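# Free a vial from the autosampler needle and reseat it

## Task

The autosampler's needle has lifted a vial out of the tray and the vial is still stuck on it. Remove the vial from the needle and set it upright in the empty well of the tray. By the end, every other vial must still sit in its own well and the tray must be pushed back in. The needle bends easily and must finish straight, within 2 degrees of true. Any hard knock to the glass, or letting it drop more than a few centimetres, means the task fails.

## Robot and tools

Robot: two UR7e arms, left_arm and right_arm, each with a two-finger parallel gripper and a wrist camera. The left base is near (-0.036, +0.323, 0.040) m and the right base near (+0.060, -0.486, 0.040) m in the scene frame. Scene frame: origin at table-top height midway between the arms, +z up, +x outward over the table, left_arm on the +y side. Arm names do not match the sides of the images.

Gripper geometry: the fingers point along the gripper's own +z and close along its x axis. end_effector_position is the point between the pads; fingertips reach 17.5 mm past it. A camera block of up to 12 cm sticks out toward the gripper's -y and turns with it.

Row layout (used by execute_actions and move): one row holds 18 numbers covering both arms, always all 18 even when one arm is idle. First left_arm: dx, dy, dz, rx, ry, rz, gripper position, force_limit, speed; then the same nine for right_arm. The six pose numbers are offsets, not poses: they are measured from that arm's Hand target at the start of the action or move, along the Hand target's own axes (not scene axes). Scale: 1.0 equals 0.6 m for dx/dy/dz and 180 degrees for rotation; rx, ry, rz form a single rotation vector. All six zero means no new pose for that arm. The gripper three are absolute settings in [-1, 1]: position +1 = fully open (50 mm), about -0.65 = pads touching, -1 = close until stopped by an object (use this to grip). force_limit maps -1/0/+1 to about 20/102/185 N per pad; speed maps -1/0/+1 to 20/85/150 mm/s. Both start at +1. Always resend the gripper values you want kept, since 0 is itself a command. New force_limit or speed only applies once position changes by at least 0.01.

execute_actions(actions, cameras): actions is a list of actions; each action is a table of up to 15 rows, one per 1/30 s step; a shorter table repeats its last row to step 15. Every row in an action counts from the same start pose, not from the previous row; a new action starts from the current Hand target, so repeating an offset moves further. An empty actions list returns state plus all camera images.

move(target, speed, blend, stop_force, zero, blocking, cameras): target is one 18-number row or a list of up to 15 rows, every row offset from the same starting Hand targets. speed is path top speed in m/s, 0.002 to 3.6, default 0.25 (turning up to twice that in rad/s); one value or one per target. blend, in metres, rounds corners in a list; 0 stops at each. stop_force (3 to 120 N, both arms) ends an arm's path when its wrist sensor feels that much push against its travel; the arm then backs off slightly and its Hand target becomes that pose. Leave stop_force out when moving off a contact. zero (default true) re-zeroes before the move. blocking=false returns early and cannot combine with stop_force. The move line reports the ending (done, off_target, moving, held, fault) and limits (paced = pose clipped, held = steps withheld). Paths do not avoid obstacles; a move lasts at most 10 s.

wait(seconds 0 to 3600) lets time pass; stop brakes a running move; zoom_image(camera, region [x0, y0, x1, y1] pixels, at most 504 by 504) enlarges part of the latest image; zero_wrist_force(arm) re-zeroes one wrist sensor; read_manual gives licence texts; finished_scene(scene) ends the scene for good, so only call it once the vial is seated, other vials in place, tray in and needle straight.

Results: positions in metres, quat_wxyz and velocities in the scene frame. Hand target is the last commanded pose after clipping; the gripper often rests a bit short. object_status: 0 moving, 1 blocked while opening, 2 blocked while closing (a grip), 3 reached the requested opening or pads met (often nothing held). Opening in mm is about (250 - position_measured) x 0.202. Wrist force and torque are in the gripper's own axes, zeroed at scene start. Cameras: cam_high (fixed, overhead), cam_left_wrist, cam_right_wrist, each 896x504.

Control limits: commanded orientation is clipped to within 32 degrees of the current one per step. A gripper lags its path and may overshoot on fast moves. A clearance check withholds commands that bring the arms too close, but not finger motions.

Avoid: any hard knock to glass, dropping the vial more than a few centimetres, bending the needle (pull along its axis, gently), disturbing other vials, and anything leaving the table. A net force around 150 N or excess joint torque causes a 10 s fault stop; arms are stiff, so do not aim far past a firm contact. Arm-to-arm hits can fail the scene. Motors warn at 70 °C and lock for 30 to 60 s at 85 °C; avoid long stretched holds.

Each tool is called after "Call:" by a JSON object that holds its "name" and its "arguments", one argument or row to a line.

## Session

Call:
{"name": "execute_actions", "arguments": {
  "actions": []
}}

Scene clock: 0.00 s.
left_arm: end_effector_position=(+0.6870, +0.0419, +0.2717) position_measured=4 object_status=3 end_effector_quat_wxyz=(+0.130, -0.035, +0.985, -0.108) | right_arm: end_effector_position=(+0.5597, -0.4252, +0.3976) position_measured=2 object_status=3 end_effector_quat_wxyz=(+0.241, +0.881, +0.362, -0.189)
Joint positions: left_arm=[-0.519 -1.068 1.305 -2.145 -1.613 -2.178] | right_arm=[3.688 -1.773 -1.273 -2.168 1.185 1.488]
Joint velocities: within noise
Joint torques (N m): no reading
Motor temperatures (°C): left_arm=[28 31 33 44 40 48] | right_arm=[29 28 33 39 35 37]
Wrist force (N): no reading
Wrist torque (N m): no reading
Wrist force, peak (N): no reading
Hand target: left_arm +0.6870, +0.0419, +0.2717; +0.130, -0.035, +0.985, -0.108 | right_arm +0.5597, -0.4252, +0.3976; +0.241, +0.881, +0.362, -0.189
Tool commands: left_gripper/position=+0.992157 left_gripper/force_limit=+1.0 left_gripper/speed=+1.0 right_gripper/position=+1.0 right_gripper/force_limit=+1.0 right_gripper/speed=+1.0
camera_calibration:
cam_left_wrist: T_world_to_cam=[[-0.96947, -0.10397, -0.22208, 0.73905], [-0.17144, 0.93492, 0.31071, 0.00362], [0.17532, 0.3393, -0.9242, 0.23718]] pos_world=[0.67552, -0.00701, 0.3822]
cam_right_wrist: T_world_to_cam=[[0.6177, 0.5785, -0.53272, 0.11923], [0.73956, -0.19699, 0.64362, -0.74261], [0.26739, -0.79154, -0.54951, -0.14575]] pos_world=[0.51452, -0.33063, 0.46139]

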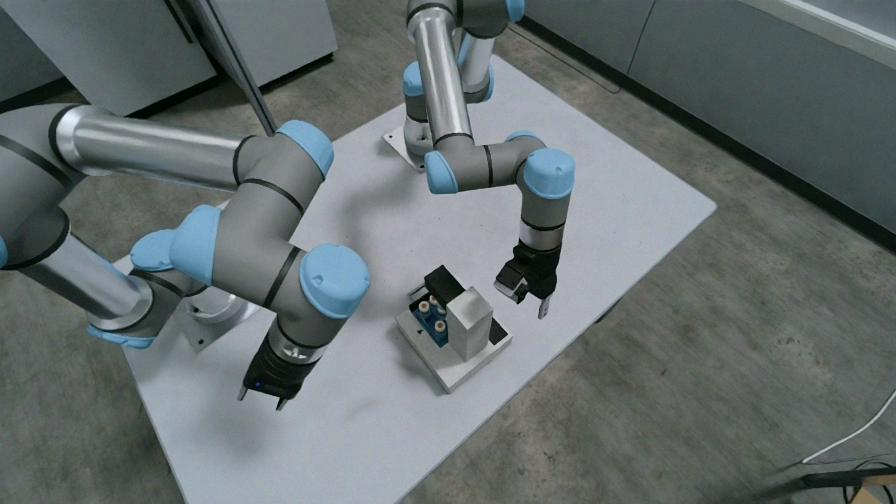

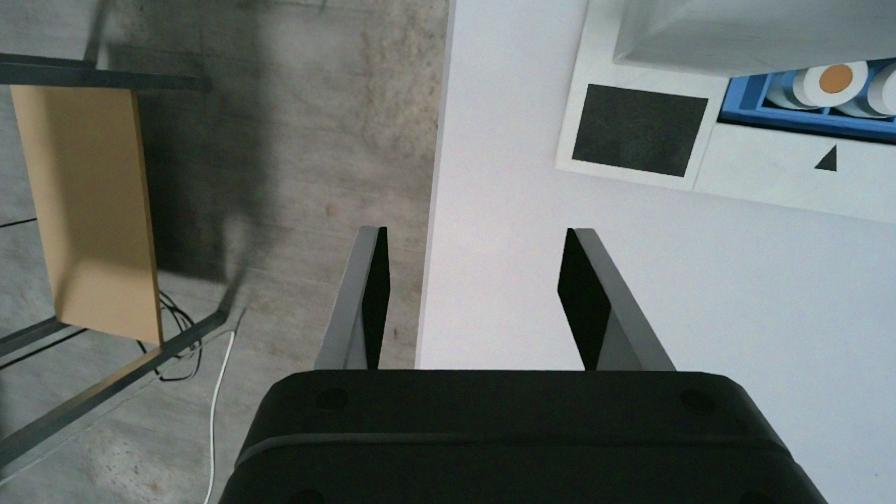

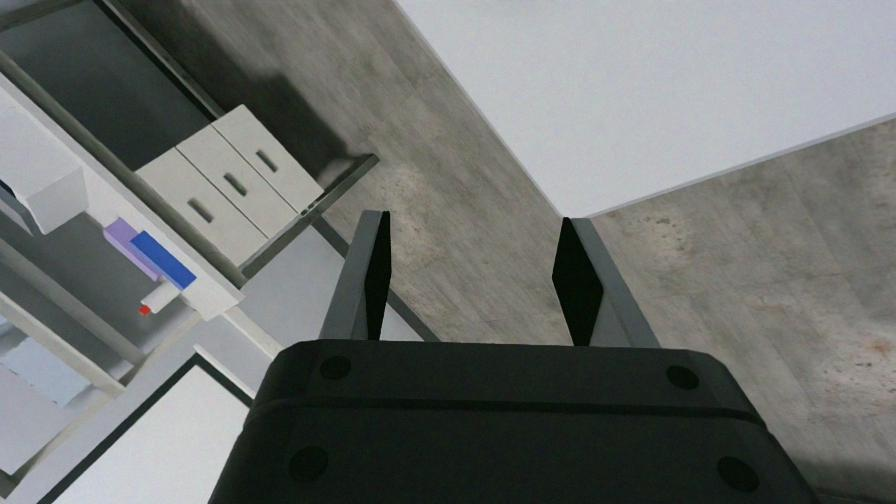

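Call:
{"name": "move", "arguments": {
  "target": [0,0.25,0,0,0,0,0.992157,1,1,0.357,-0.6413,-0.0213,-0.1547,0.1972,-0.7233,0.1,1,1],
  "cameras": ["cam_right_wrist","cam_high"],
  "speed": 0.5
}}

Scene clock: 26.20 s.
left_arm: end_effector_position=(+0.6810, +0.1881, +0.2385) position_measured=4 object_status=3 end_effector_quat_wxyz=(+0.130, -0.035, +0.985, -0.108) | right_arm: end_effector_position=(+0.4246, -0.0618, +0.1883) position_measured=138 object_status=3 end_effector_quat_wxyz=(+0.000, -0.002, +1.000, -0.001)
Joint positions: left_arm=[-0.322 -1.139 1.497 -2.253 -1.677 -1.991] | right_arm=[4.193 -1.786 -1.804 -1.124 1.57 -0.473]
Joint torques (N m): left_arm=[-9.6 -43.22 -34.64 -2.25 0.5 -2.59] | right_arm=[-13.76 38.41 15.53 2.46 -0.5 -1.82]
Wrist force (N): left_arm=[-0.5 -0.4 -0.1] | right_arm=[-1.1 0.4 -1.1]
Wrist torque (N m): left_arm=[-0.06 0.07 -0.06] | right_arm=[0.39 0.41 0.22]
Wrist force, peak (N): left_arm=[-0.2 -1.1 -0.5] | right_arm=[-0.8 2.1 -0.2]
Hand target: left_arm +0.6810, +0.1880, +0.2385; +0.130, -0.035, +0.985, -0.108 | right_arm +0.4246, -0.0619, +0.1882; +0.000, -0.002, +1.000, -0.001
Off the commanded pose: left_arm 0.000 m, 0 deg | right_arm 0.000 m, 0 deg.
move: done
cam_right_wrist: T_world_to_cam=[[-0.99767, -0.06754, -0.0098, 0.4285], [-0.06256, 0.84761, 0.52692, -0.00914], [-0.02728, 0.52631, -0.84986, 0.32608]] pos_world=[0.43582, -0.13493, 0.28614]
Images, in order (width x height): cam_high 896x504, cam_right_wrist 896x504.

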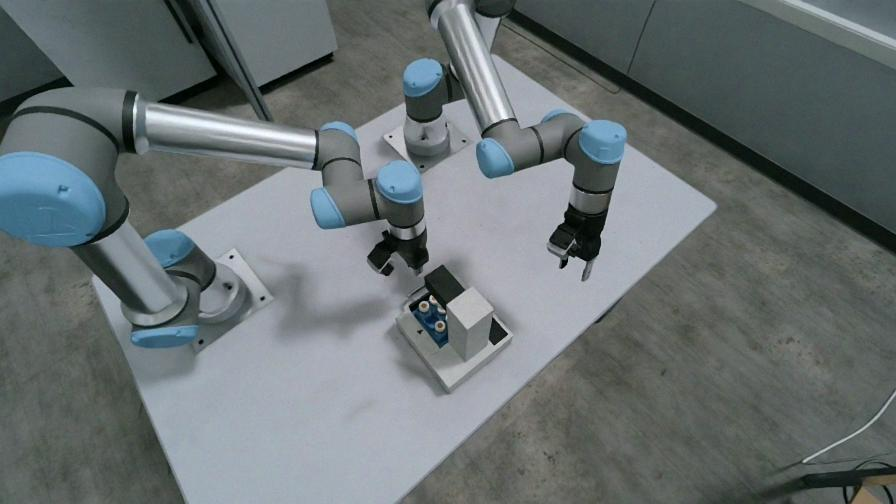

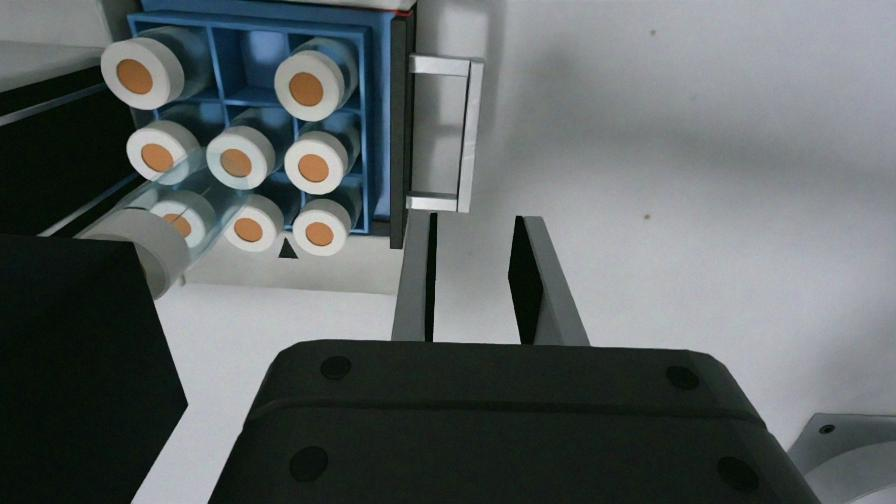

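Call:
{"name": "move", "arguments": {
  "target": [
    [0,0,0,0,0,0,0.992157,1,1,0.004,0.001,0.2145,0,0,0,0.1,1,1],
    [0,0,0,0,0,0,0.992157,1,1,0.154,0.001,0.2145,0,0,0,0.1,1,1]
  ],
  "cameras": ["cam_right_wrist"],
  "speed": [0.1,0.07],
  "stop_force": 15
}}

Scene clock: 59.93 s.
left_arm: end_effector_position=(+0.6810, +0.1880, +0.2385) position_measured=4 object_status=3 end_effector_quat_wxyz=(+0.130, -0.035, +0.985, -0.108) | right_arm: end_effector_position=(+0.3322, -0.0619, +0.0596) position_measured=138 object_status=3 end_effector_quat_wxyz=(+0.000, -0.002, +1.000, -0.001)
Joint positions: left_arm=[-0.322 -1.139 1.497 -2.252 -1.677 -1.991] | right_arm=[4.359 -1.864 -2.11 -0.74 1.571 -0.307]
Joint torques (N m): left_arm=[-10.71 -39.97 -34.03 -2.23 1.88 -2.51] | right_arm=[-13.55 20.88 26.09 1.2 -1.6 -2.81]
Wrist force (N): left_arm=[-0.7 -0.2 0.0] | right_arm=[-0.8 0.2 -1.3]
Wrist torque (N m): left_arm=[-0.03 0.11 -0.03] | right_arm=[0.31 0.44 0.24]
Wrist force, peak (N): left_arm=[-0.5 -0.8 -0.1] | right_arm=[-4.9 3.2 -1.5]
Hand target: left_arm +0.6810, +0.1880, +0.2385; +0.130, -0.035, +0.985, -0.108 | right_arm +0.3322, -0.0619, +0.0596; +0.000, -0.002, +1.000, -0.001
Off the commanded pose: left_arm 0.000 m, 0 deg | right_arm 0.000 m, 0 deg.
move: done
cam_right_wrist: T_world_to_cam=[[-0.99766, -0.06773, -0.00969, 0.335], [-0.06265, 0.84757, 0.52698, 0.05286], [-0.02748, 0.52635, -0.84982, 0.21434]] pos_world=[0.34342, -0.13493, 0.15754]

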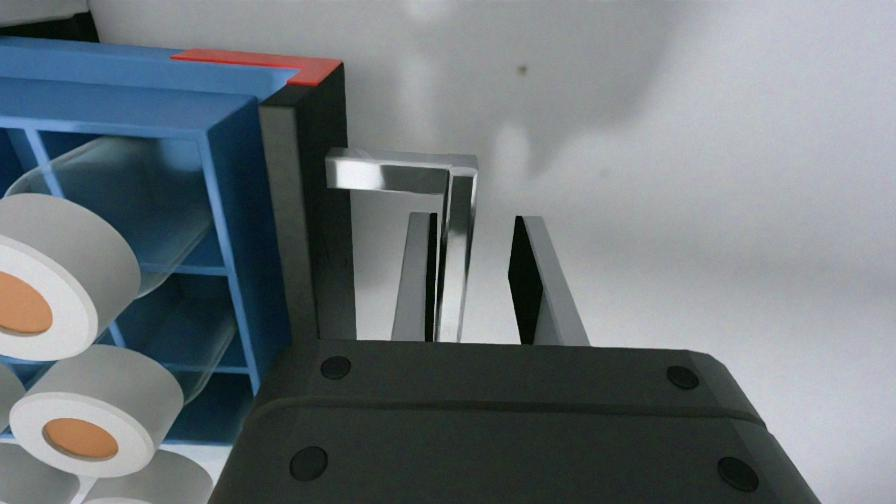

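Call:
{"name": "move", "arguments": {
  "target": [
    [0,0,0,0,0,0,0.992157,1,1,0,0,-0.25,0,0,0,0.1,1,1],
    [0,0,0,0,0,0,0.992157,1,1,-0.1835,-0.333,-0.333,0,0,0.9,0.1,1,1],
    [0,0,0,0,0,0,0.992157,1,1,-0.314,-0.1497,-0.1543,0,0.609,0.793,1,1,1]
  ],
  "cameras": ["cam_right_wrist"],
  "speed": [0.25,0.8,0.4],
  "blend": [0.02,0.02,0]
}}

Call:
{"name": "zoom_image", "arguments": {
  "camera": "cam_right_wrist",
  "region": [350, 0, 650, 350]
}}

Scene clock: 75.20 s.
left_arm: end_effector_position=(+0.6810, +0.1880, +0.2385) position_measured=4 object_status=3 end_effector_quat_wxyz=(+0.130, -0.035, +0.985, -0.108) | right_arm: end_effector_position=(+0.5209, -0.1508, +0.1523) position_measured=3 object_status=3 end_effector_quat_wxyz=(-0.608, +0.794, +0.002, -0.001)
Joint positions: left_arm=[-0.322 -1.139 1.497 -2.252 -1.677 -1.991] | right_arm=[3.561 -2.328 -2.107 0.753 2.612 2.664]
Joint torques (N m): left_arm=[-9.93 -38.49 -34.19 -2.35 1.88 -2.57] | right_arm=[12.55 29.82 13.81 1.91 2.07 2.82]
Wrist force (N): left_arm=[-0.4 -0.1 0.1] | right_arm=[-0.3 1.7 -0.1]
Wrist torque (N m): left_arm=[-0.02 0.07 -0.04] | right_arm=[0.69 0.21 0.27]
Wrist force, peak (N): left_arm=[-0.7 -0.6 0.1] | right_arm=[0.2 4.3 0.9]
Hand target: left_arm +0.6810, +0.1880, +0.2385; +0.130, -0.035, +0.985, -0.108 | right_arm +0.5209, -0.1508, +0.1523; -0.608, +0.794, +0.002, -0.001
Off the commanded pose: left_arm 0.000 m, 0 deg | right_arm 0.000 m, 0 deg.
move: done
cam_right_wrist: T_world_to_cam=[[0.9978, 0.03061, 0.05887, -0.51695], [0.06253, -0.73039, -0.68016, -0.02812], [0.02218, 0.68234, -0.7307, 0.32457]] pos_world=[0.51037, -0.22619, 0.24847]

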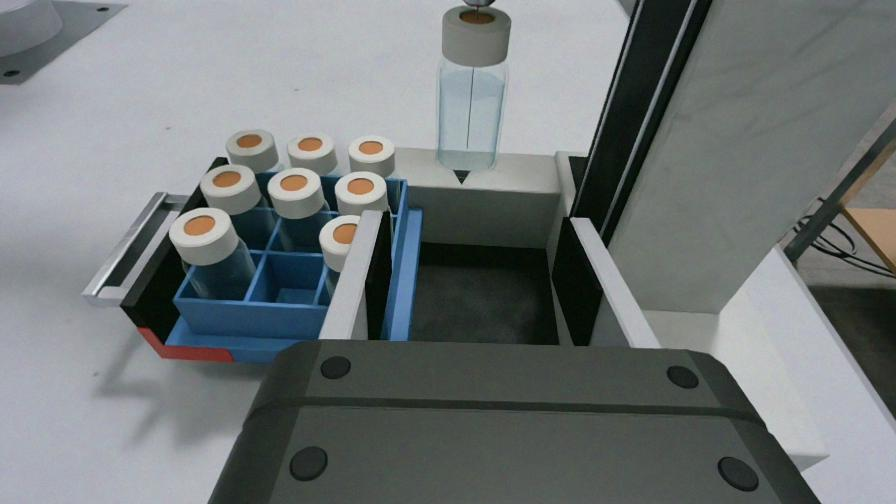

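Scaled by 1.440 from the camera's image (finer frame: 1280x720).

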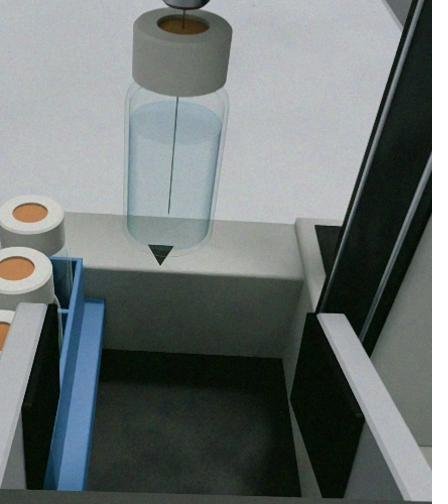

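Call:
{"name": "move", "arguments": {
  "target": [0,0,0,0,0,0,0.992157,1,1,0,-0.0362,0.1545,0,0,0,1,1,1],
  "cameras": ["cam_right_wrist"],
  "speed": 0.08,
  "stop_force": 6
}}

Call:
{"name": "zoom_image", "arguments": {
  "camera": "cam_right_wrist",
  "region": [350, 130, 610, 350]
}}

Scene clock: 89.27 s.
left_arm: end_effector_position=(+0.6810, +0.1880, +0.2385) position_measured=4 object_status=3 end_effector_quat_wxyz=(+0.130, -0.035, +0.985, -0.108) | right_arm: end_effector_position=(+0.5205, -0.0557, +0.1491) position_measured=3 object_status=3 end_effector_quat_wxyz=(-0.608, +0.794, +0.002, -0.001)
Joint positions: left_arm=[-0.322 -1.139 1.497 -2.252 -1.677 -1.991] | right_arm=[3.736 -2.379 -1.998 0.812 2.457 2.806]
Joint torques (N m): left_arm=[-9.97 -39.43 -34.45 -2.94 1.69 -2.51] | right_arm=[-13.13 52.23 1.23 0.97 -0.47 -2.75]
Wrist force (N): left_arm=[-0.6 -0.5 -0.1] | right_arm=[-0.3 1.1 -0.3]
Wrist torque (N m): left_arm=[-0.08 0.09 -0.05] | right_arm=[0.59 0.20 0.23]
Wrist force, peak (N): left_arm=[-0.9 -0.4 0.3] | right_arm=[-0.1 2.3 -1.3]
Hand target: left_arm +0.6810, +0.1880, +0.2385; +0.130, -0.035, +0.985, -0.108 | right_arm +0.5206, -0.0557, +0.1491; -0.608, +0.794, +0.002, -0.001
Off the commanded pose: left_arm 0.000 m, 0 deg | right_arm 0.000 m, 0 deg.
move: done
cam_right_wrist: T_world_to_cam=[[0.99779, 0.03075, 0.05886, -0.51926], [0.06263, -0.73038, -0.68016, 0.0392], [0.02208, 0.68234, -0.7307, 0.25748]] pos_world=[0.50997, -0.13109, 0.24537]

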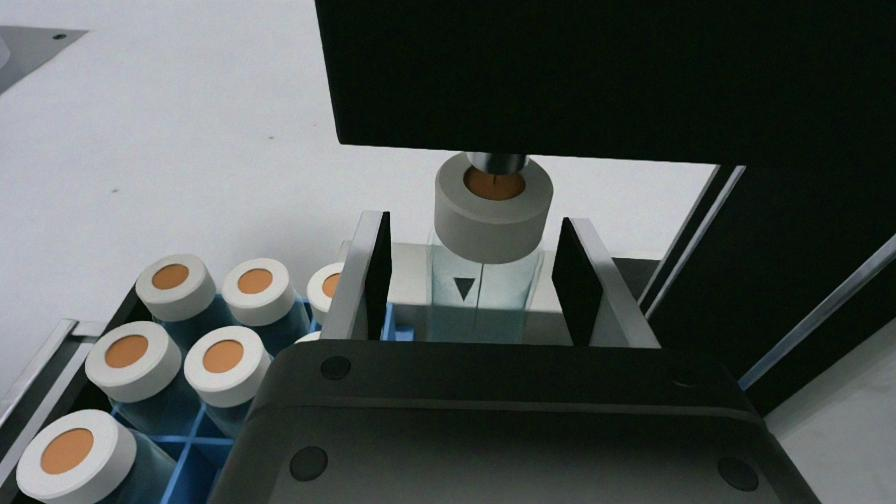

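Scaled by 1.938 from the camera's image (finer frame: 1280x720).

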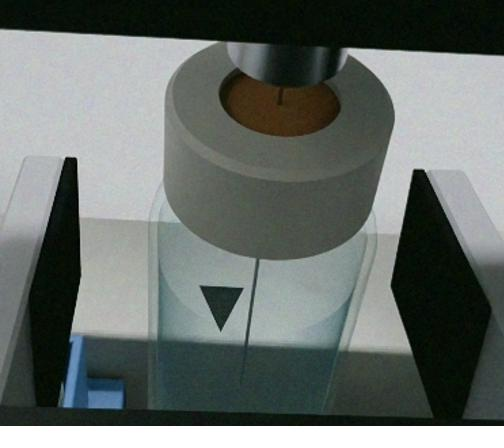

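Call:
{"name": "move", "arguments": {
  "target": [
    [0,0,0,0,0,0,0.992157,1,1,0.0017,0,0,0,0,0,1,1,1],
    [0,0,0,0,0,0,0.992157,1,1,0.0017,0,0,0,0,0,-1,-0.8,-1],
    [0,0,0,0,0,0,0.992157,1,1,0.0017,0.0934,0.025,0,0,0,-1,-0.8,-1]
  ],
  "cameras": ["cam_right_wrist"],
  "speed": [0.05,0.05,0.045]
}}

Call:
{"name": "zoom_image", "arguments": {
  "camera": "cam_right_wrist",
  "region": [400, 0, 620, 350]
}}

Scene clock: 103.63 s.
left_arm: end_effector_position=(+0.6810, +0.1880, +0.2385) position_measured=4 object_status=3 end_effector_quat_wxyz=(+0.130, -0.035, +0.985, -0.108) | right_arm: end_effector_position=(+0.5216, -0.0557, +0.0911) position_measured=111 object_status=2 end_effector_quat_wxyz=(-0.608, +0.794, +0.002, -0.001)
Joint positions: left_arm=[-0.322 -1.139 1.497 -2.252 -1.677 -1.991] | right_arm=[3.734 -2.522 -1.955 0.912 2.458 2.805]
Joint torques (N m): left_arm=[-9.39 -39.4 -33.57 -3.13 1.71 -2.38] | right_arm=[-13.42 55.29 0.5 0.87 2.15 0.03]
Wrist force (N): left_arm=[-0.3 -0.3 0.1] | right_arm=[-0.5 1.1 0.1]
Wrist torque (N m): left_arm=[-0.05 0.04 -0.04] | right_arm=[0.55 0.21 0.29]
Wrist force, peak (N): left_arm=[-0.8 -0.6 0.1] | right_arm=[-0.6 2.6 0.4]
Hand target: left_arm +0.6810, +0.1880, +0.2385; +0.130, -0.035, +0.985, -0.108 | right_arm +0.5216, -0.0557, +0.0911; -0.608, +0.794, +0.002, -0.001
Off the commanded pose: left_arm 0.000 m, 0 deg | right_arm 0.000 m, 0 deg.
move: done
cam_right_wrist: T_world_to_cam=[[0.99778, 0.03068, 0.05908, -0.51688], [0.06274, -0.73034, -0.68019, -0.00042], [0.02228, 0.68239, -0.73065, 0.2149]] pos_world=[0.51097, -0.13109, 0.18727]

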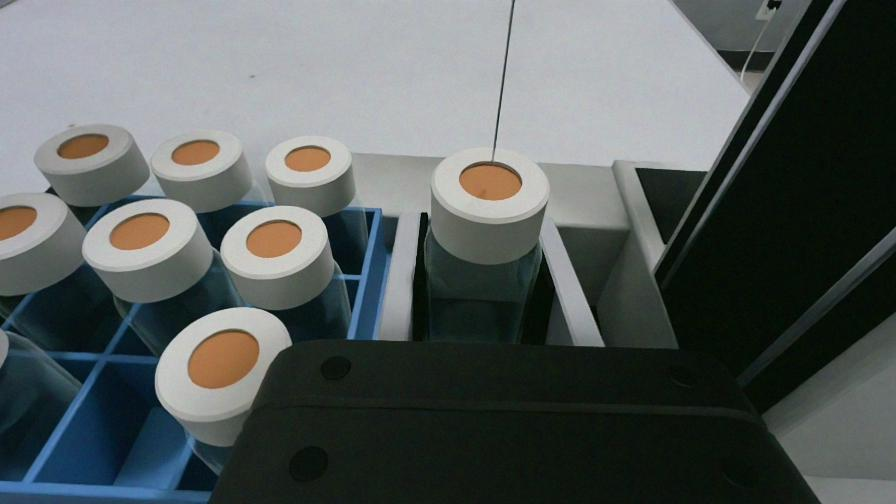

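Scaled by 1.440 from the camera's image (finer frame: 1280x720).

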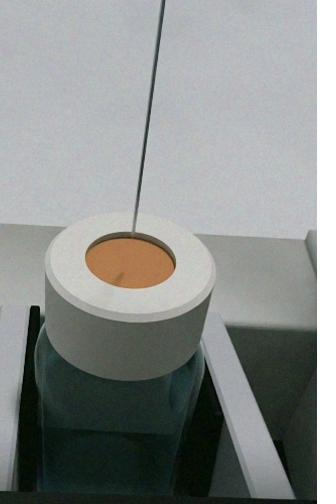

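Call:
{"name": "move", "arguments": {
  "target": [
    [0,0,0,0,0,0,0.992157,1,1,0,0.005,0.0013,0,0,0,-1,-0.8,-1],
    [0,0,0,0,0,0,0.992157,1,1,0.0067,0.0119,-0.0245,0,0,0,-1,-0.8,-1],
    [0,0,0,0,0,0,0.992157,1,1,0.0067,-0.0192,-0.057,0,0,0,-1,-0.8,-1],
    [0,0,0,0,0,0,0.992157,1,1,0.0067,-0.0112,-0.1515,0,0,0,-1,-0.8,-1],
    [0,0,0,0,0,0,0.992157,1,1,0.0067,0.0355,-0.139,0,0,0,-1,-0.8,-1]
  ],
  "speed": [0.02,0.05,0.08,0.1,0.06],
  "blend": [0.0005,0.003,0.003,0.005,0]
}}

Call:
{"name": "move", "arguments": {
  "target": [0,0,0,0,0,0,0.992157,1,1,0,0.0241,0.0065,0,0,0,-1,-0.8,-1],
  "cameras": ["cam_right_wrist"],
  "speed": 0.01,
  "stop_force": 4
}}

Scene clock: 117.53 s.
left_arm: end_effector_position=(+0.6810, +0.1880, +0.2385) position_measured=4 object_status=3 end_effector_quat_wxyz=(+0.130, -0.035, +0.985, -0.108) | right_arm: end_effector_position=(+0.5260, -0.1418, +0.0922) position_measured=111 object_status=2 end_effector_quat_wxyz=(-0.608, +0.794, +0.002, -0.001)
Joint positions: left_arm=[-0.322 -1.139 1.497 -2.252 -1.677 -1.991] | right_arm=[3.574 -2.491 -2.045 0.865 2.601 2.677]
Joint torques (N m): left_arm=[-8.65 -39.38 -33.17 -3.27 1.55 -2.42] | right_arm=[13.94 52 -2.52 1.12 2.08 2.69]
Wrist force (N): left_arm=[-0.4 -0.4 0.2] | right_arm=[0.0 1.9 0.1]
Wrist torque (N m): left_arm=[-0.07 0.07 -0.04] | right_arm=[0.67 0.15 0.26]
Wrist force, peak (N): left_arm=[-0.8 -0.1 0.1] | right_arm=[0.0 3.4 0.2]
Hand target: left_arm +0.6810, +0.1880, +0.2385; +0.130, -0.035, +0.985, -0.108 | right_arm +0.5259, -0.1418, +0.0922; -0.608, +0.794, +0.002, -0.001
Off the commanded pose: left_arm 0.000 m, 0 deg | right_arm 0.000 m, 0 deg.
move: done

Scene clock: 118.97 s.
left_arm: end_effector_position=(+0.6810, +0.1880, +0.2385) position_measured=4 object_status=3 end_effector_quat_wxyz=(+0.130, -0.035, +0.985, -0.108) | right_arm: end_effector_position=(+0.5259, -0.1418, +0.0861) position_measured=111 object_status=2 end_effector_quat_wxyz=(-0.608, +0.794, +0.001, -0.001)
Joint positions: left_arm=[-0.322 -1.139 1.497 -2.252 -1.677 -1.991] | right_arm=[3.574 -2.507 -2.039 0.875 2.601 2.677]
Joint torques (N m): left_arm=[-8.34 -39.18 -32.63 -3.12 1.67 -2.5] | right_arm=[13.31 52.09 -2.44 3.13 -0.72 -1.12]
Wrist force (N): left_arm=[-0.3 0.0 0.2] | right_arm=[-0.2 1.4 -0.5]
Wrist torque (N m): left_arm=[-0.01 0.05 -0.03] | right_arm=[0.70 0.21 0.27]
Wrist force, peak (N): left_arm=[-0.7 -0.4 -0.1] | right_arm=[2.5 -13.8 -5.3]
Hand target: left_arm +0.6810, +0.1880, +0.2385; +0.130, -0.035, +0.985, -0.108 | right_arm +0.5259, -0.1418, +0.0861; -0.608, +0.794, +0.001, -0.001 (not the last commanded pose)
Off the commanded pose: left_arm 0.000 m, 0 deg | right_arm 0.009 m, 0 deg.
move: contact (right_arm)
cam_right_wrist: T_world_to_cam=[[0.9978, 0.03068, 0.0588, -0.51829], [0.06254, -0.73044, -0.68011, -0.06691], [0.02208, 0.68229, -0.73075, 0.27]] pos_world=[0.51537, -0.21719, 0.18227]

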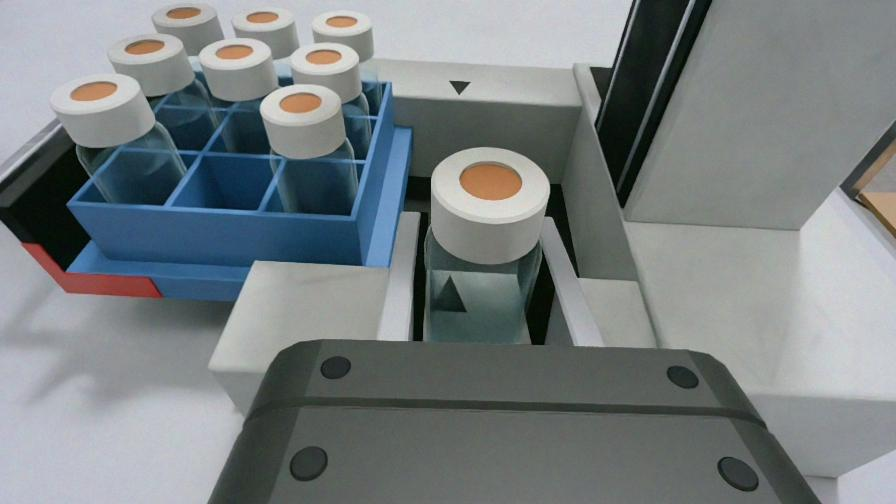

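Call:
{"name": "move", "arguments": {
  "target": [
    [0,0,0,0,0,0,0.992157,1,1,0,0,0,0,0,0,1,-1,-0.5],
    [0,0,0,0,0,0,0.992157,1,1,0,0.0067,-0.1535,0,0,0,1,-1,-0.5],
    [0,0,0,0,0,0,0.992157,1,1,-0.112,-0.205,-0.2275,-0.4167,0,0,1,-1,-0.5],
    [0,0,0,0,0,0,0.992157,1,1,-0.112,-0.205,-0.2275,0,0.609,0.793,1,-1,-0.5],
    [0,0,0,0,0,0,0.992157,1,1,0,-0.1195,-0.0372,0,0.609,0.793,0.54,-1,-0.5]
  ],
  "cameras": ["cam_right_wrist"],
  "speed": [0.1,0.15,0.5,1.2,0.3],
  "blend": [0,0.02,0.02,0.02,0]
}}

Scene clock: 141.27 s.
left_arm: end_effector_position=(+0.6810, +0.1880, +0.2385) position_measured=4 object_status=3 end_effector_quat_wxyz=(+0.130, -0.035, +0.985, -0.108) | right_arm: end_effector_position=(+0.5260, -0.1447, +0.1611) position_measured=72 object_status=3 end_effector_quat_wxyz=(+0.000, -0.002, +1.000, -0.001)
Joint positions: left_arm=[-0.322 -1.139 1.497 -2.252 -1.677 -1.991] | right_arm=[3.957 -1.856 -1.791 -1.067 1.57 5.573]
Joint torques (N m): left_arm=[-9.01 -39.42 -32.5 -3.45 1.6 -2.24] | right_arm=[-13.45 25.11 30.85 3.75 0.71 -2.84]
Wrist force (N): left_arm=[-0.3 -0.3 0.2] | right_arm=[-1.1 0.3 -1.4]
Wrist torque (N m): left_arm=[-0.05 0.04 -0.04] | right_arm=[0.34 0.49 0.22]
Wrist force, peak (N): left_arm=[-0.8 -0.4 0.3] | right_arm=[0.6 5.0 -2.0]
Hand target: left_arm +0.6810, +0.1880, +0.2385; +0.130, -0.035, +0.985, -0.108 | right_arm +0.5260, -0.1447, +0.1611; +0.000, -0.002, +1.000, -0.001
Off the commanded pose: left_arm 0.000 m, 0 deg | right_arm 0.000 m, 0 deg.
move: done
cam_right_wrist: T_world_to_cam=[[-0.99761, -0.06835, -0.01019, 0.5237], [-0.06345, 0.84754, 0.52692, 0.08213], [-0.02737, 0.52631, -0.84986, 0.34945]] pos_world=[0.53722, -0.21773, 0.25904]

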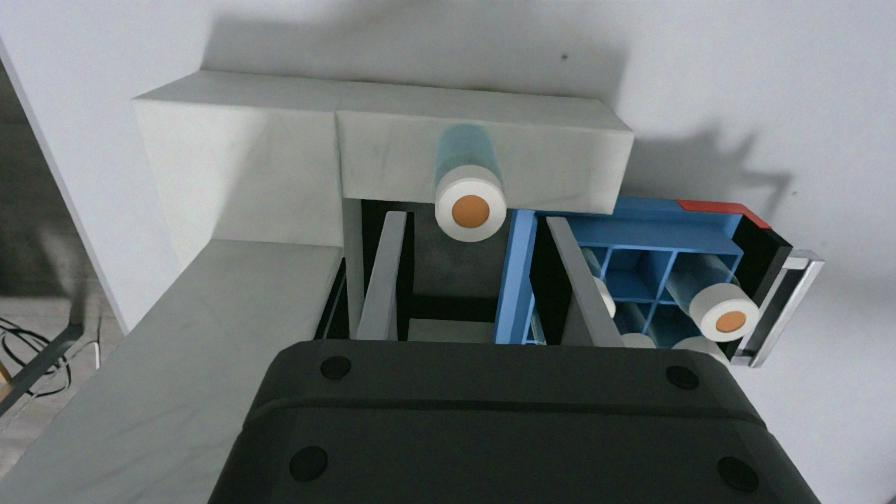

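Call:
{"name": "move", "arguments": {
  "target": [
    [0,0,0,0,0,0,0.992157,1,1,0,0,0.0543,0,0,0,0.54,-1,-0.5],
    [0,0,0,0,0,0,0.992157,1,1,0,0,0.0543,0,0,0,-1,-0.8,-0.8],
    [0,0,0,0,0,0,0.992157,1,1,0,0,-0.0515,0,0,0,-1,-0.8,-0.8]
  ],
  "cameras": ["cam_right_wrist"],
  "speed": [0.05,0.03,0.1]
}}

Scene clock: 148.73 s.
left_arm: end_effector_position=(+0.6810, +0.1880, +0.2385) position_measured=4 object_status=3 end_effector_quat_wxyz=(+0.130, -0.035, +0.985, -0.108) | right_arm: end_effector_position=(+0.5260, -0.1446, +0.1921) position_measured=131 object_status=2 end_effector_quat_wxyz=(+0.000, -0.002, +1.000, -0.001)
Joint positions: left_arm=[-0.322 -1.139 1.497 -2.252 -1.677 -1.991] | right_arm=[3.957 -1.822 -1.747 -1.144 1.569 5.573]
Joint torques (N m): left_arm=[-8.72 -38.85 -32.33 -3.48 1.54 -2.28] | right_arm=[13.2 26.29 19.09 1.95 -0.97 2.78]
Wrist force (N): left_arm=[-0.5 -0.2 -0.1] | right_arm=[-0.8 0.3 -0.9]
Wrist torque (N m): left_arm=[-0.04 0.09 -0.04] | right_arm=[0.33 0.43 0.23]
Wrist force, peak (N): left_arm=[-0.5 -0.8 0.1] | right_arm=[-1.2 0.6 -2.5]
Hand target: left_arm +0.6810, +0.1880, +0.2385; +0.130, -0.035, +0.985, -0.108 | right_arm +0.5260, -0.1446, +0.1920; +0.000, -0.002, +1.000, -0.001
Off the commanded pose: left_arm 0.000 m, 0 deg | right_arm 0.000 m, 0 deg.
move: done
cam_right_wrist: T_world_to_cam=[[-0.99761, -0.06838, -0.01035, 0.52405], [-0.06355, 0.84742, 0.5271, 0.06582], [-0.02727, 0.5265, -0.84974, 0.37566]] pos_world=[0.53722, -0.21773, 0.28994]

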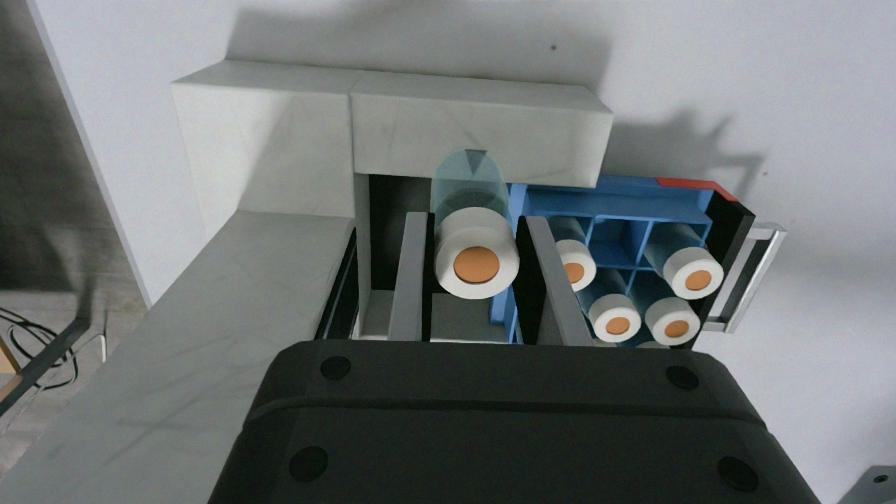

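Call:
{"name": "move", "arguments": {
  "target": [0,0,0,0,0,0,0.992157,1,1,0.1433,0.066,0.02,0,0,0,-1,-0.8,-0.8],
  "cameras": ["cam_right_wrist","cam_high"],
  "speed": 0.12
}}

Call:
{"name": "zoom_image", "arguments": {
  "camera": "cam_right_wrist",
  "region": [300, 50, 640, 345]
}}

Scene clock: 162.30 s.
left_arm: end_effector_position=(+0.6810, +0.1880, +0.2385) position_measured=4 object_status=3 end_effector_quat_wxyz=(+0.130, -0.035, +0.985, -0.108) | right_arm: end_effector_position=(+0.4398, -0.1054, +0.1800) position_measured=131 object_status=2 end_effector_quat_wxyz=(+0.000, -0.002, +1.000, -0.001)
Joint positions: left_arm=[-0.322 -1.139 1.497 -2.252 -1.677 -1.991] | right_arm=[4.129 -1.746 -1.877 -1.091 1.57 5.745]
Joint torques (N m): left_arm=[-8.29 -39.3 -32.63 -3.7 1.41 -2.18] | right_arm=[-5.51 20.69 28.99 1.35 -1.84 -1.89]
Wrist force (N): left_arm=[-0.2 -0.3 0.2] | right_arm=[-1.2 0.6 -0.6]
Wrist torque (N m): left_arm=[-0.04 0.02 -0.04] | right_arm=[0.40 0.46 0.32]
Wrist force, peak (N): left_arm=[-0.5 -0.6 0.1] | right_arm=[-2.8 -0.9 -1.0]
Hand target: left_arm +0.6810, +0.1880, +0.2385; +0.130, -0.035, +0.985, -0.108 | right_arm +0.4398, -0.1054, +0.1799; +0.000, -0.002, +1.000, -0.001
Off the commanded pose: left_arm 0.000 m, 0 deg | right_arm 0.000 m, 0 deg.
move: done
cam_right_wrist: T_world_to_cam=[[-0.9976, -0.06843, -0.01026, 0.44058], [-0.06355, 0.84747, 0.52703, 0.03348], [-0.02738, 0.52642, -0.84978, 0.34252]] pos_world=[0.45102, -0.17853, 0.27794]
Images, in order (width x height): cam_high 896x504, cam_right_wrist 896x504.

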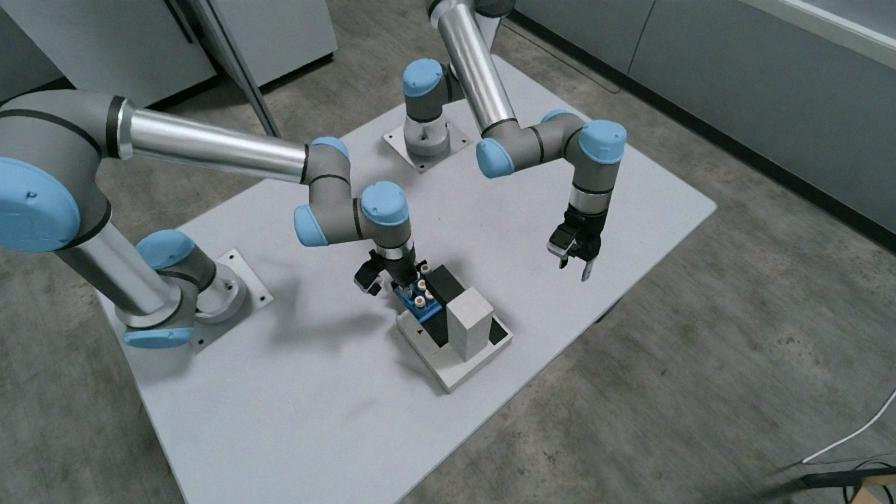

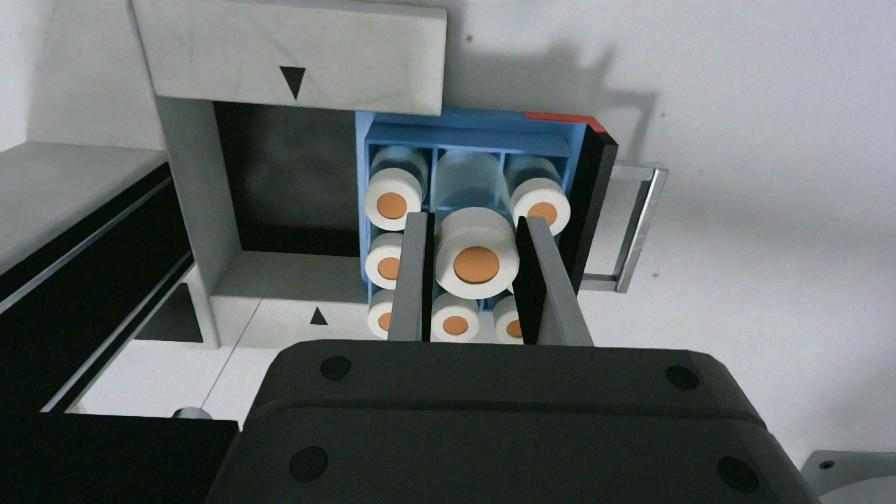

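Scaled by 1.482 from the camera's image (finer frame: 1280x720).

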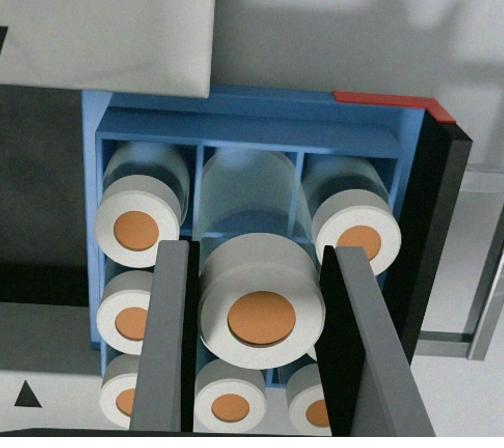

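Call:
{"name": "move", "arguments": {
  "target": [
    [0,0,0,0,0,0,0.992157,1,1,-0.0007,0.0262,0,0,0,0,-1,-0.8,-0.8],
    [0,0,0,0,0,0,0.992157,1,1,-0.0007,0.0262,0.06,0,0,0,-1,-0.8,-0.8],
    [0,0,0,0,0,0,0.992157,1,1,-0.0007,0.0262,0.09,0,0,0,-1,-0.8,-0.8]
  ],
  "cameras": ["cam_right_wrist"],
  "speed": [0.08,0.05,0.015],
  "stop_force": 5
}}

Call:
{"name": "zoom_image", "arguments": {
  "camera": "cam_right_wrist",
  "region": [300, 50, 640, 345]
}}

Scene clock: 180.27 s.
left_arm: end_effector_position=(+0.6810, +0.1880, +0.2385) position_measured=4 object_status=3 end_effector_quat_wxyz=(+0.130, -0.035, +0.985, -0.108) | right_arm: end_effector_position=(+0.4402, -0.0898, +0.1402) position_measured=131 object_status=2 end_effector_quat_wxyz=(+0.000, -0.002, +1.000, -0.001)
Joint positions: left_arm=[-0.322 -1.139 1.497 -2.252 -1.677 -1.991] | right_arm=[4.143 -1.821 -1.9 -0.993 1.57 5.759]
Joint torques (N m): left_arm=[-7.59 -38.95 -32.81 -3.75 1.54 -2.21] | right_arm=[-8.76 41.24 28.33 3.2 -1.2 -2.46]
Wrist force (N): left_arm=[-0.5 -0.4 0.2] | right_arm=[-2.2 0.4 -4.2]
Wrist torque (N m): left_arm=[-0.07 0.07 -0.04] | right_arm=[0.36 0.32 0.27]
Wrist force, peak (N): left_arm=[-0.6 -0.8 0.2] | right_arm=[0.3 -0.4 -22.4]
Hand target: left_arm +0.6810, +0.1880, +0.2385; +0.130, -0.035, +0.985, -0.108 | right_arm +0.4402, -0.0898, +0.1402; +0.000, -0.002, +1.000, -0.001 (not the last commanded pose)
Off the commanded pose: left_arm 0.000 m, 0 deg | right_arm 0.014 m, 0 deg.
move: contact (right_arm); path passed 2 of 3 targets
cam_right_wrist: T_world_to_cam=[[-0.99761, -0.06835, -0.01019, 0.44164], [-0.06345, 0.84754, 0.52692, 0.04117], [-0.02737, 0.52631, -0.84986, 0.30044]] pos_world=[0.45142, -0.16283, 0.23814]

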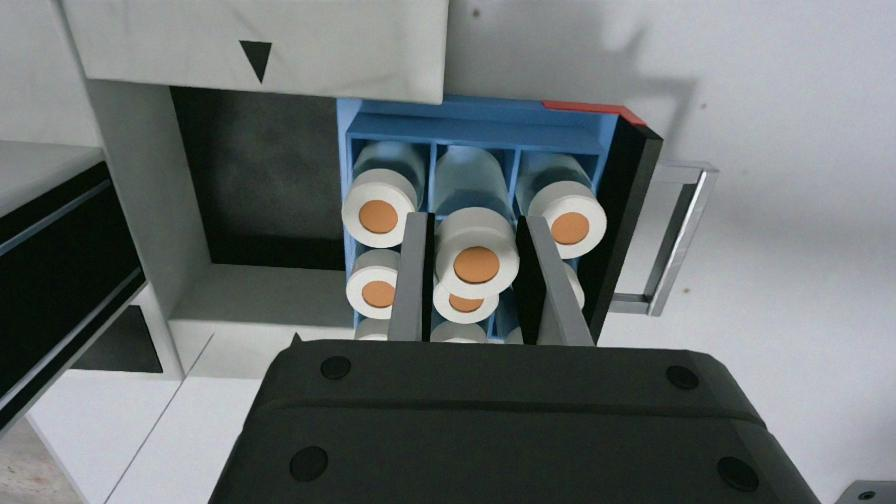

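Scaled by 1.482 from the camera's image (finer frame: 1280x720).

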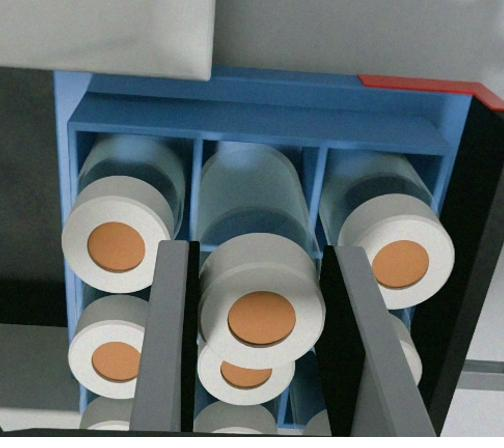

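Call:
{"name": "move", "arguments": {
  "target": [
    [0,0,0,0,0,0,0.992157,1,1,0,0,-0.006,0,0,0,-1,-0.8,-0.8],
    [0,0,0,0,0,0,0.992157,1,1,0.0008,0.0035,-0.006,0,0,0,-1,-0.8,-0.8]
  ],
  "speed": 0.04
}}

Call:
{"name": "move", "arguments": {
  "target": [0,0,0,0,0,0,0.992157,1,1,0,0,0.0295,0,0,0,-1,-0.8,-0.8],
  "cameras": ["cam_right_wrist"],
  "speed": 0.012,
  "stop_force": 4
}}

Call:
{"name": "zoom_image", "arguments": {
  "camera": "cam_right_wrist",
  "region": [300, 50, 640, 345]
}}

Scene clock: 203.00 s.
left_arm: end_effector_position=(+0.6810, +0.1880, +0.2385) position_measured=4 object_status=3 end_effector_quat_wxyz=(+0.130, -0.035, +0.985, -0.108) | right_arm: end_effector_position=(+0.4396, -0.0875, +0.1438) position_measured=131 object_status=2 end_effector_quat_wxyz=(+0.000, -0.002, +1.000, -0.001)
Joint positions: left_arm=[-0.322 -1.139 1.497 -2.252 -1.677 -1.991] | right_arm=[4.146 -1.819 -1.892 -1.004 1.57 5.762]
Joint torques (N m): left_arm=[-7.54 -39.66 -32.45 -3.59 1.18 -2.08] | right_arm=[-4.42 36.4 18.64 1.18 -1.03 0.6]
Wrist force (N): left_arm=[-0.4 -0.1 -0.1] | right_arm=[-0.9 0.1 -1.0]
Wrist torque (N m): left_arm=[-0.03 0.05 -0.04] | right_arm=[0.33 0.42 0.24]
Wrist force, peak (N): left_arm=[-0.7 -0.4 0.4] | right_arm=[-2.1 0.6 -5.0]
Hand target: left_arm +0.6810, +0.1880, +0.2385; +0.130, -0.035, +0.985, -0.108 | right_arm +0.4397, -0.0877, +0.1438; +0.000, -0.002, +1.000, -0.001
Off the commanded pose: left_arm 0.000 m, 0 deg | right_arm 0.000 m, 0 deg.
move: done

Scene clock: 205.60 s.
left_arm: end_effector_position=(+0.6810, +0.1880, +0.2385) position_measured=4 object_status=3 end_effector_quat_wxyz=(+0.130, -0.035, +0.985, -0.108) | right_arm: end_effector_position=(+0.4397, -0.0877, +0.1261) position_measured=131 object_status=2 end_effector_quat_wxyz=(+0.000, -0.002, +1.000, -0.001)
Joint positions: left_arm=[-0.322 -1.139 1.497 -2.252 -1.677 -1.991] | right_arm=[4.146 -1.843 -1.914 -0.957 1.57 5.762]
Joint torques (N m): left_arm=[-8.83 -40.14 -32.46 -3.84 1.38 -2.27] | right_arm=[-14.12 43.84 28.57 1.74 0.12 -2.8]
Wrist force (N): left_arm=[-0.5 0.0 0.1] | right_arm=[1.5 0.3 -0.1]
Wrist torque (N m): left_arm=[-0.01 0.07 -0.04] | right_arm=[0.36 0.61 0.26]
Wrist force, peak (N): left_arm=[-0.5 -0.7 0.3] | right_arm=[2.1 0.4 -3.3]
Hand target: left_arm +0.6810, +0.1880, +0.2385; +0.130, -0.035, +0.985, -0.108 | right_arm +0.4397, -0.0877, +0.1261; +0.000, -0.002, +1.000, -0.001
Off the commanded pose: left_arm 0.000 m, 0 deg | right_arm 0.000 m, 0 deg.
move: done
cam_right_wrist: T_world_to_cam=[[-0.99761, -0.06835, -0.01019, 0.44114], [-0.06345, 0.84754, 0.52692, 0.04687], [-0.02737, 0.52631, -0.84986, 0.28739]] pos_world=[0.45092, -0.16083, 0.22404]

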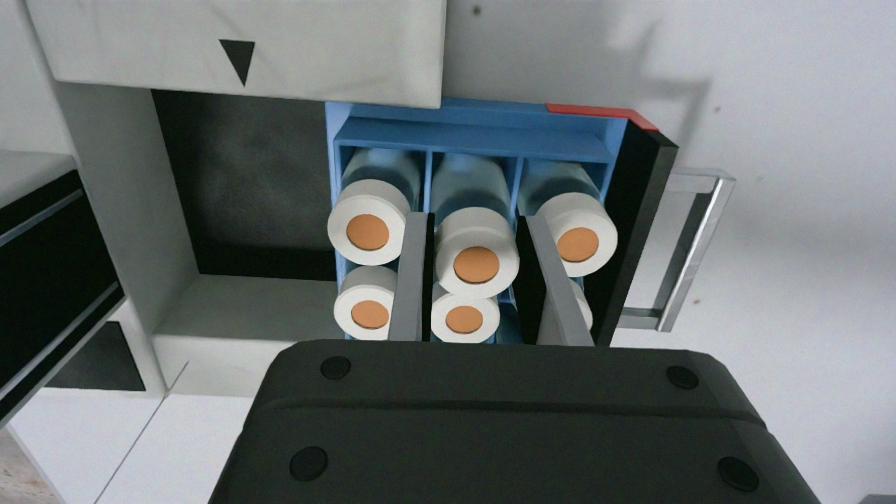

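Scaled by 1.482 from the camera's image (finer frame: 1280x720).

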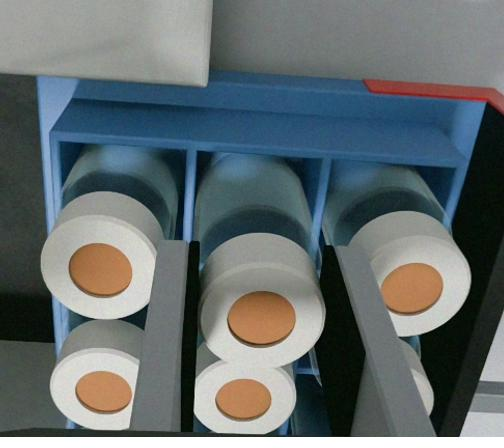

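Inside the well. Release.

Call:
{"name": "move", "arguments": {
  "target": [0,0,0,0,0,0,0.992157,1,1,0,0,0,0,0,0,0.4,-1,-1],
  "cameras": ["cam_right_wrist"],
  "speed": 0.03
}}

Scene clock: 208.93 s.
left_arm: end_effector_position=(+0.6810, +0.1880, +0.2385) position_measured=4 object_status=3 end_effector_quat_wxyz=(+0.130, -0.035, +0.985, -0.108) | right_arm: end_effector_position=(+0.4397, -0.0877, +0.1261) position_measured=92 object_status=0 end_effector_quat_wxyz=(+0.000, -0.002, +1.000, -0.001)
Joint positions: left_arm=[-0.322 -1.139 1.497 -2.252 -1.677 -1.991] | right_arm=[4.146 -1.843 -1.914 -0.957 1.57 5.762]
Joint torques (N m): left_arm=[-7.82 -39.95 -32.62 -4.03 1.02 -2.21] | right_arm=[-12.51 41.8 28.61 2.9 0.21 -2.73]
Wrist force (N): left_arm=[-0.4 -0.3 0.0] | right_arm=[-0.8 0.6 -1.2]
Wrist torque (N m): left_arm=[-0.06 0.07 -0.04] | right_arm=[0.41 0.40 0.25]
Wrist force, peak (N): left_arm=[-0.6 -0.6 0.3] | right_arm=[-1.3 0.4 -1.3]
Hand target: left_arm +0.6810, +0.1880, +0.2385; +0.130, -0.035, +0.985, -0.108 | right_arm +0.4397, -0.0877, +0.1261; +0.000, -0.002, +1.000, -0.001
Off the commanded pose: left_arm 0.000 m, 0 deg | right_arm 0.000 m, 0 deg.
move: done
cam_right_wrist: T_world_to_cam=[[-0.99761, -0.06835, -0.01019, 0.44114], [-0.06345, 0.84754, 0.52692, 0.04687], [-0.02737, 0.52631, -0.84986, 0.28739]] pos_world=[0.45092, -0.16083, 0.22404]

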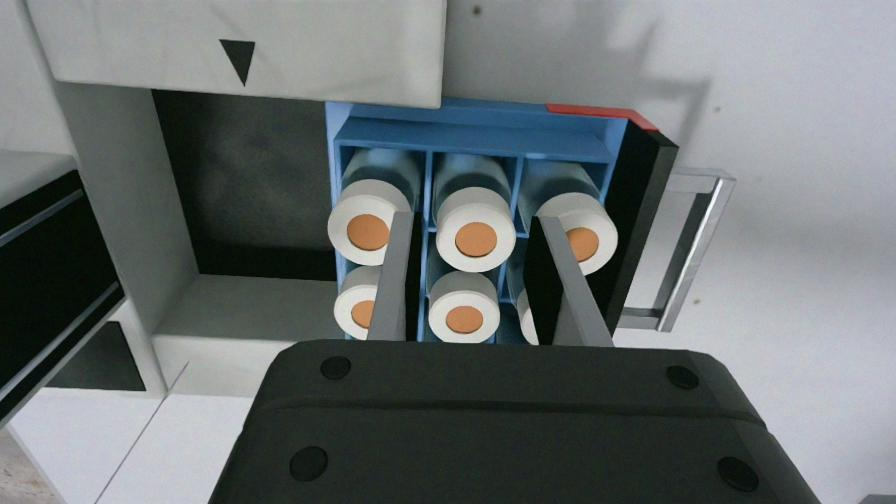

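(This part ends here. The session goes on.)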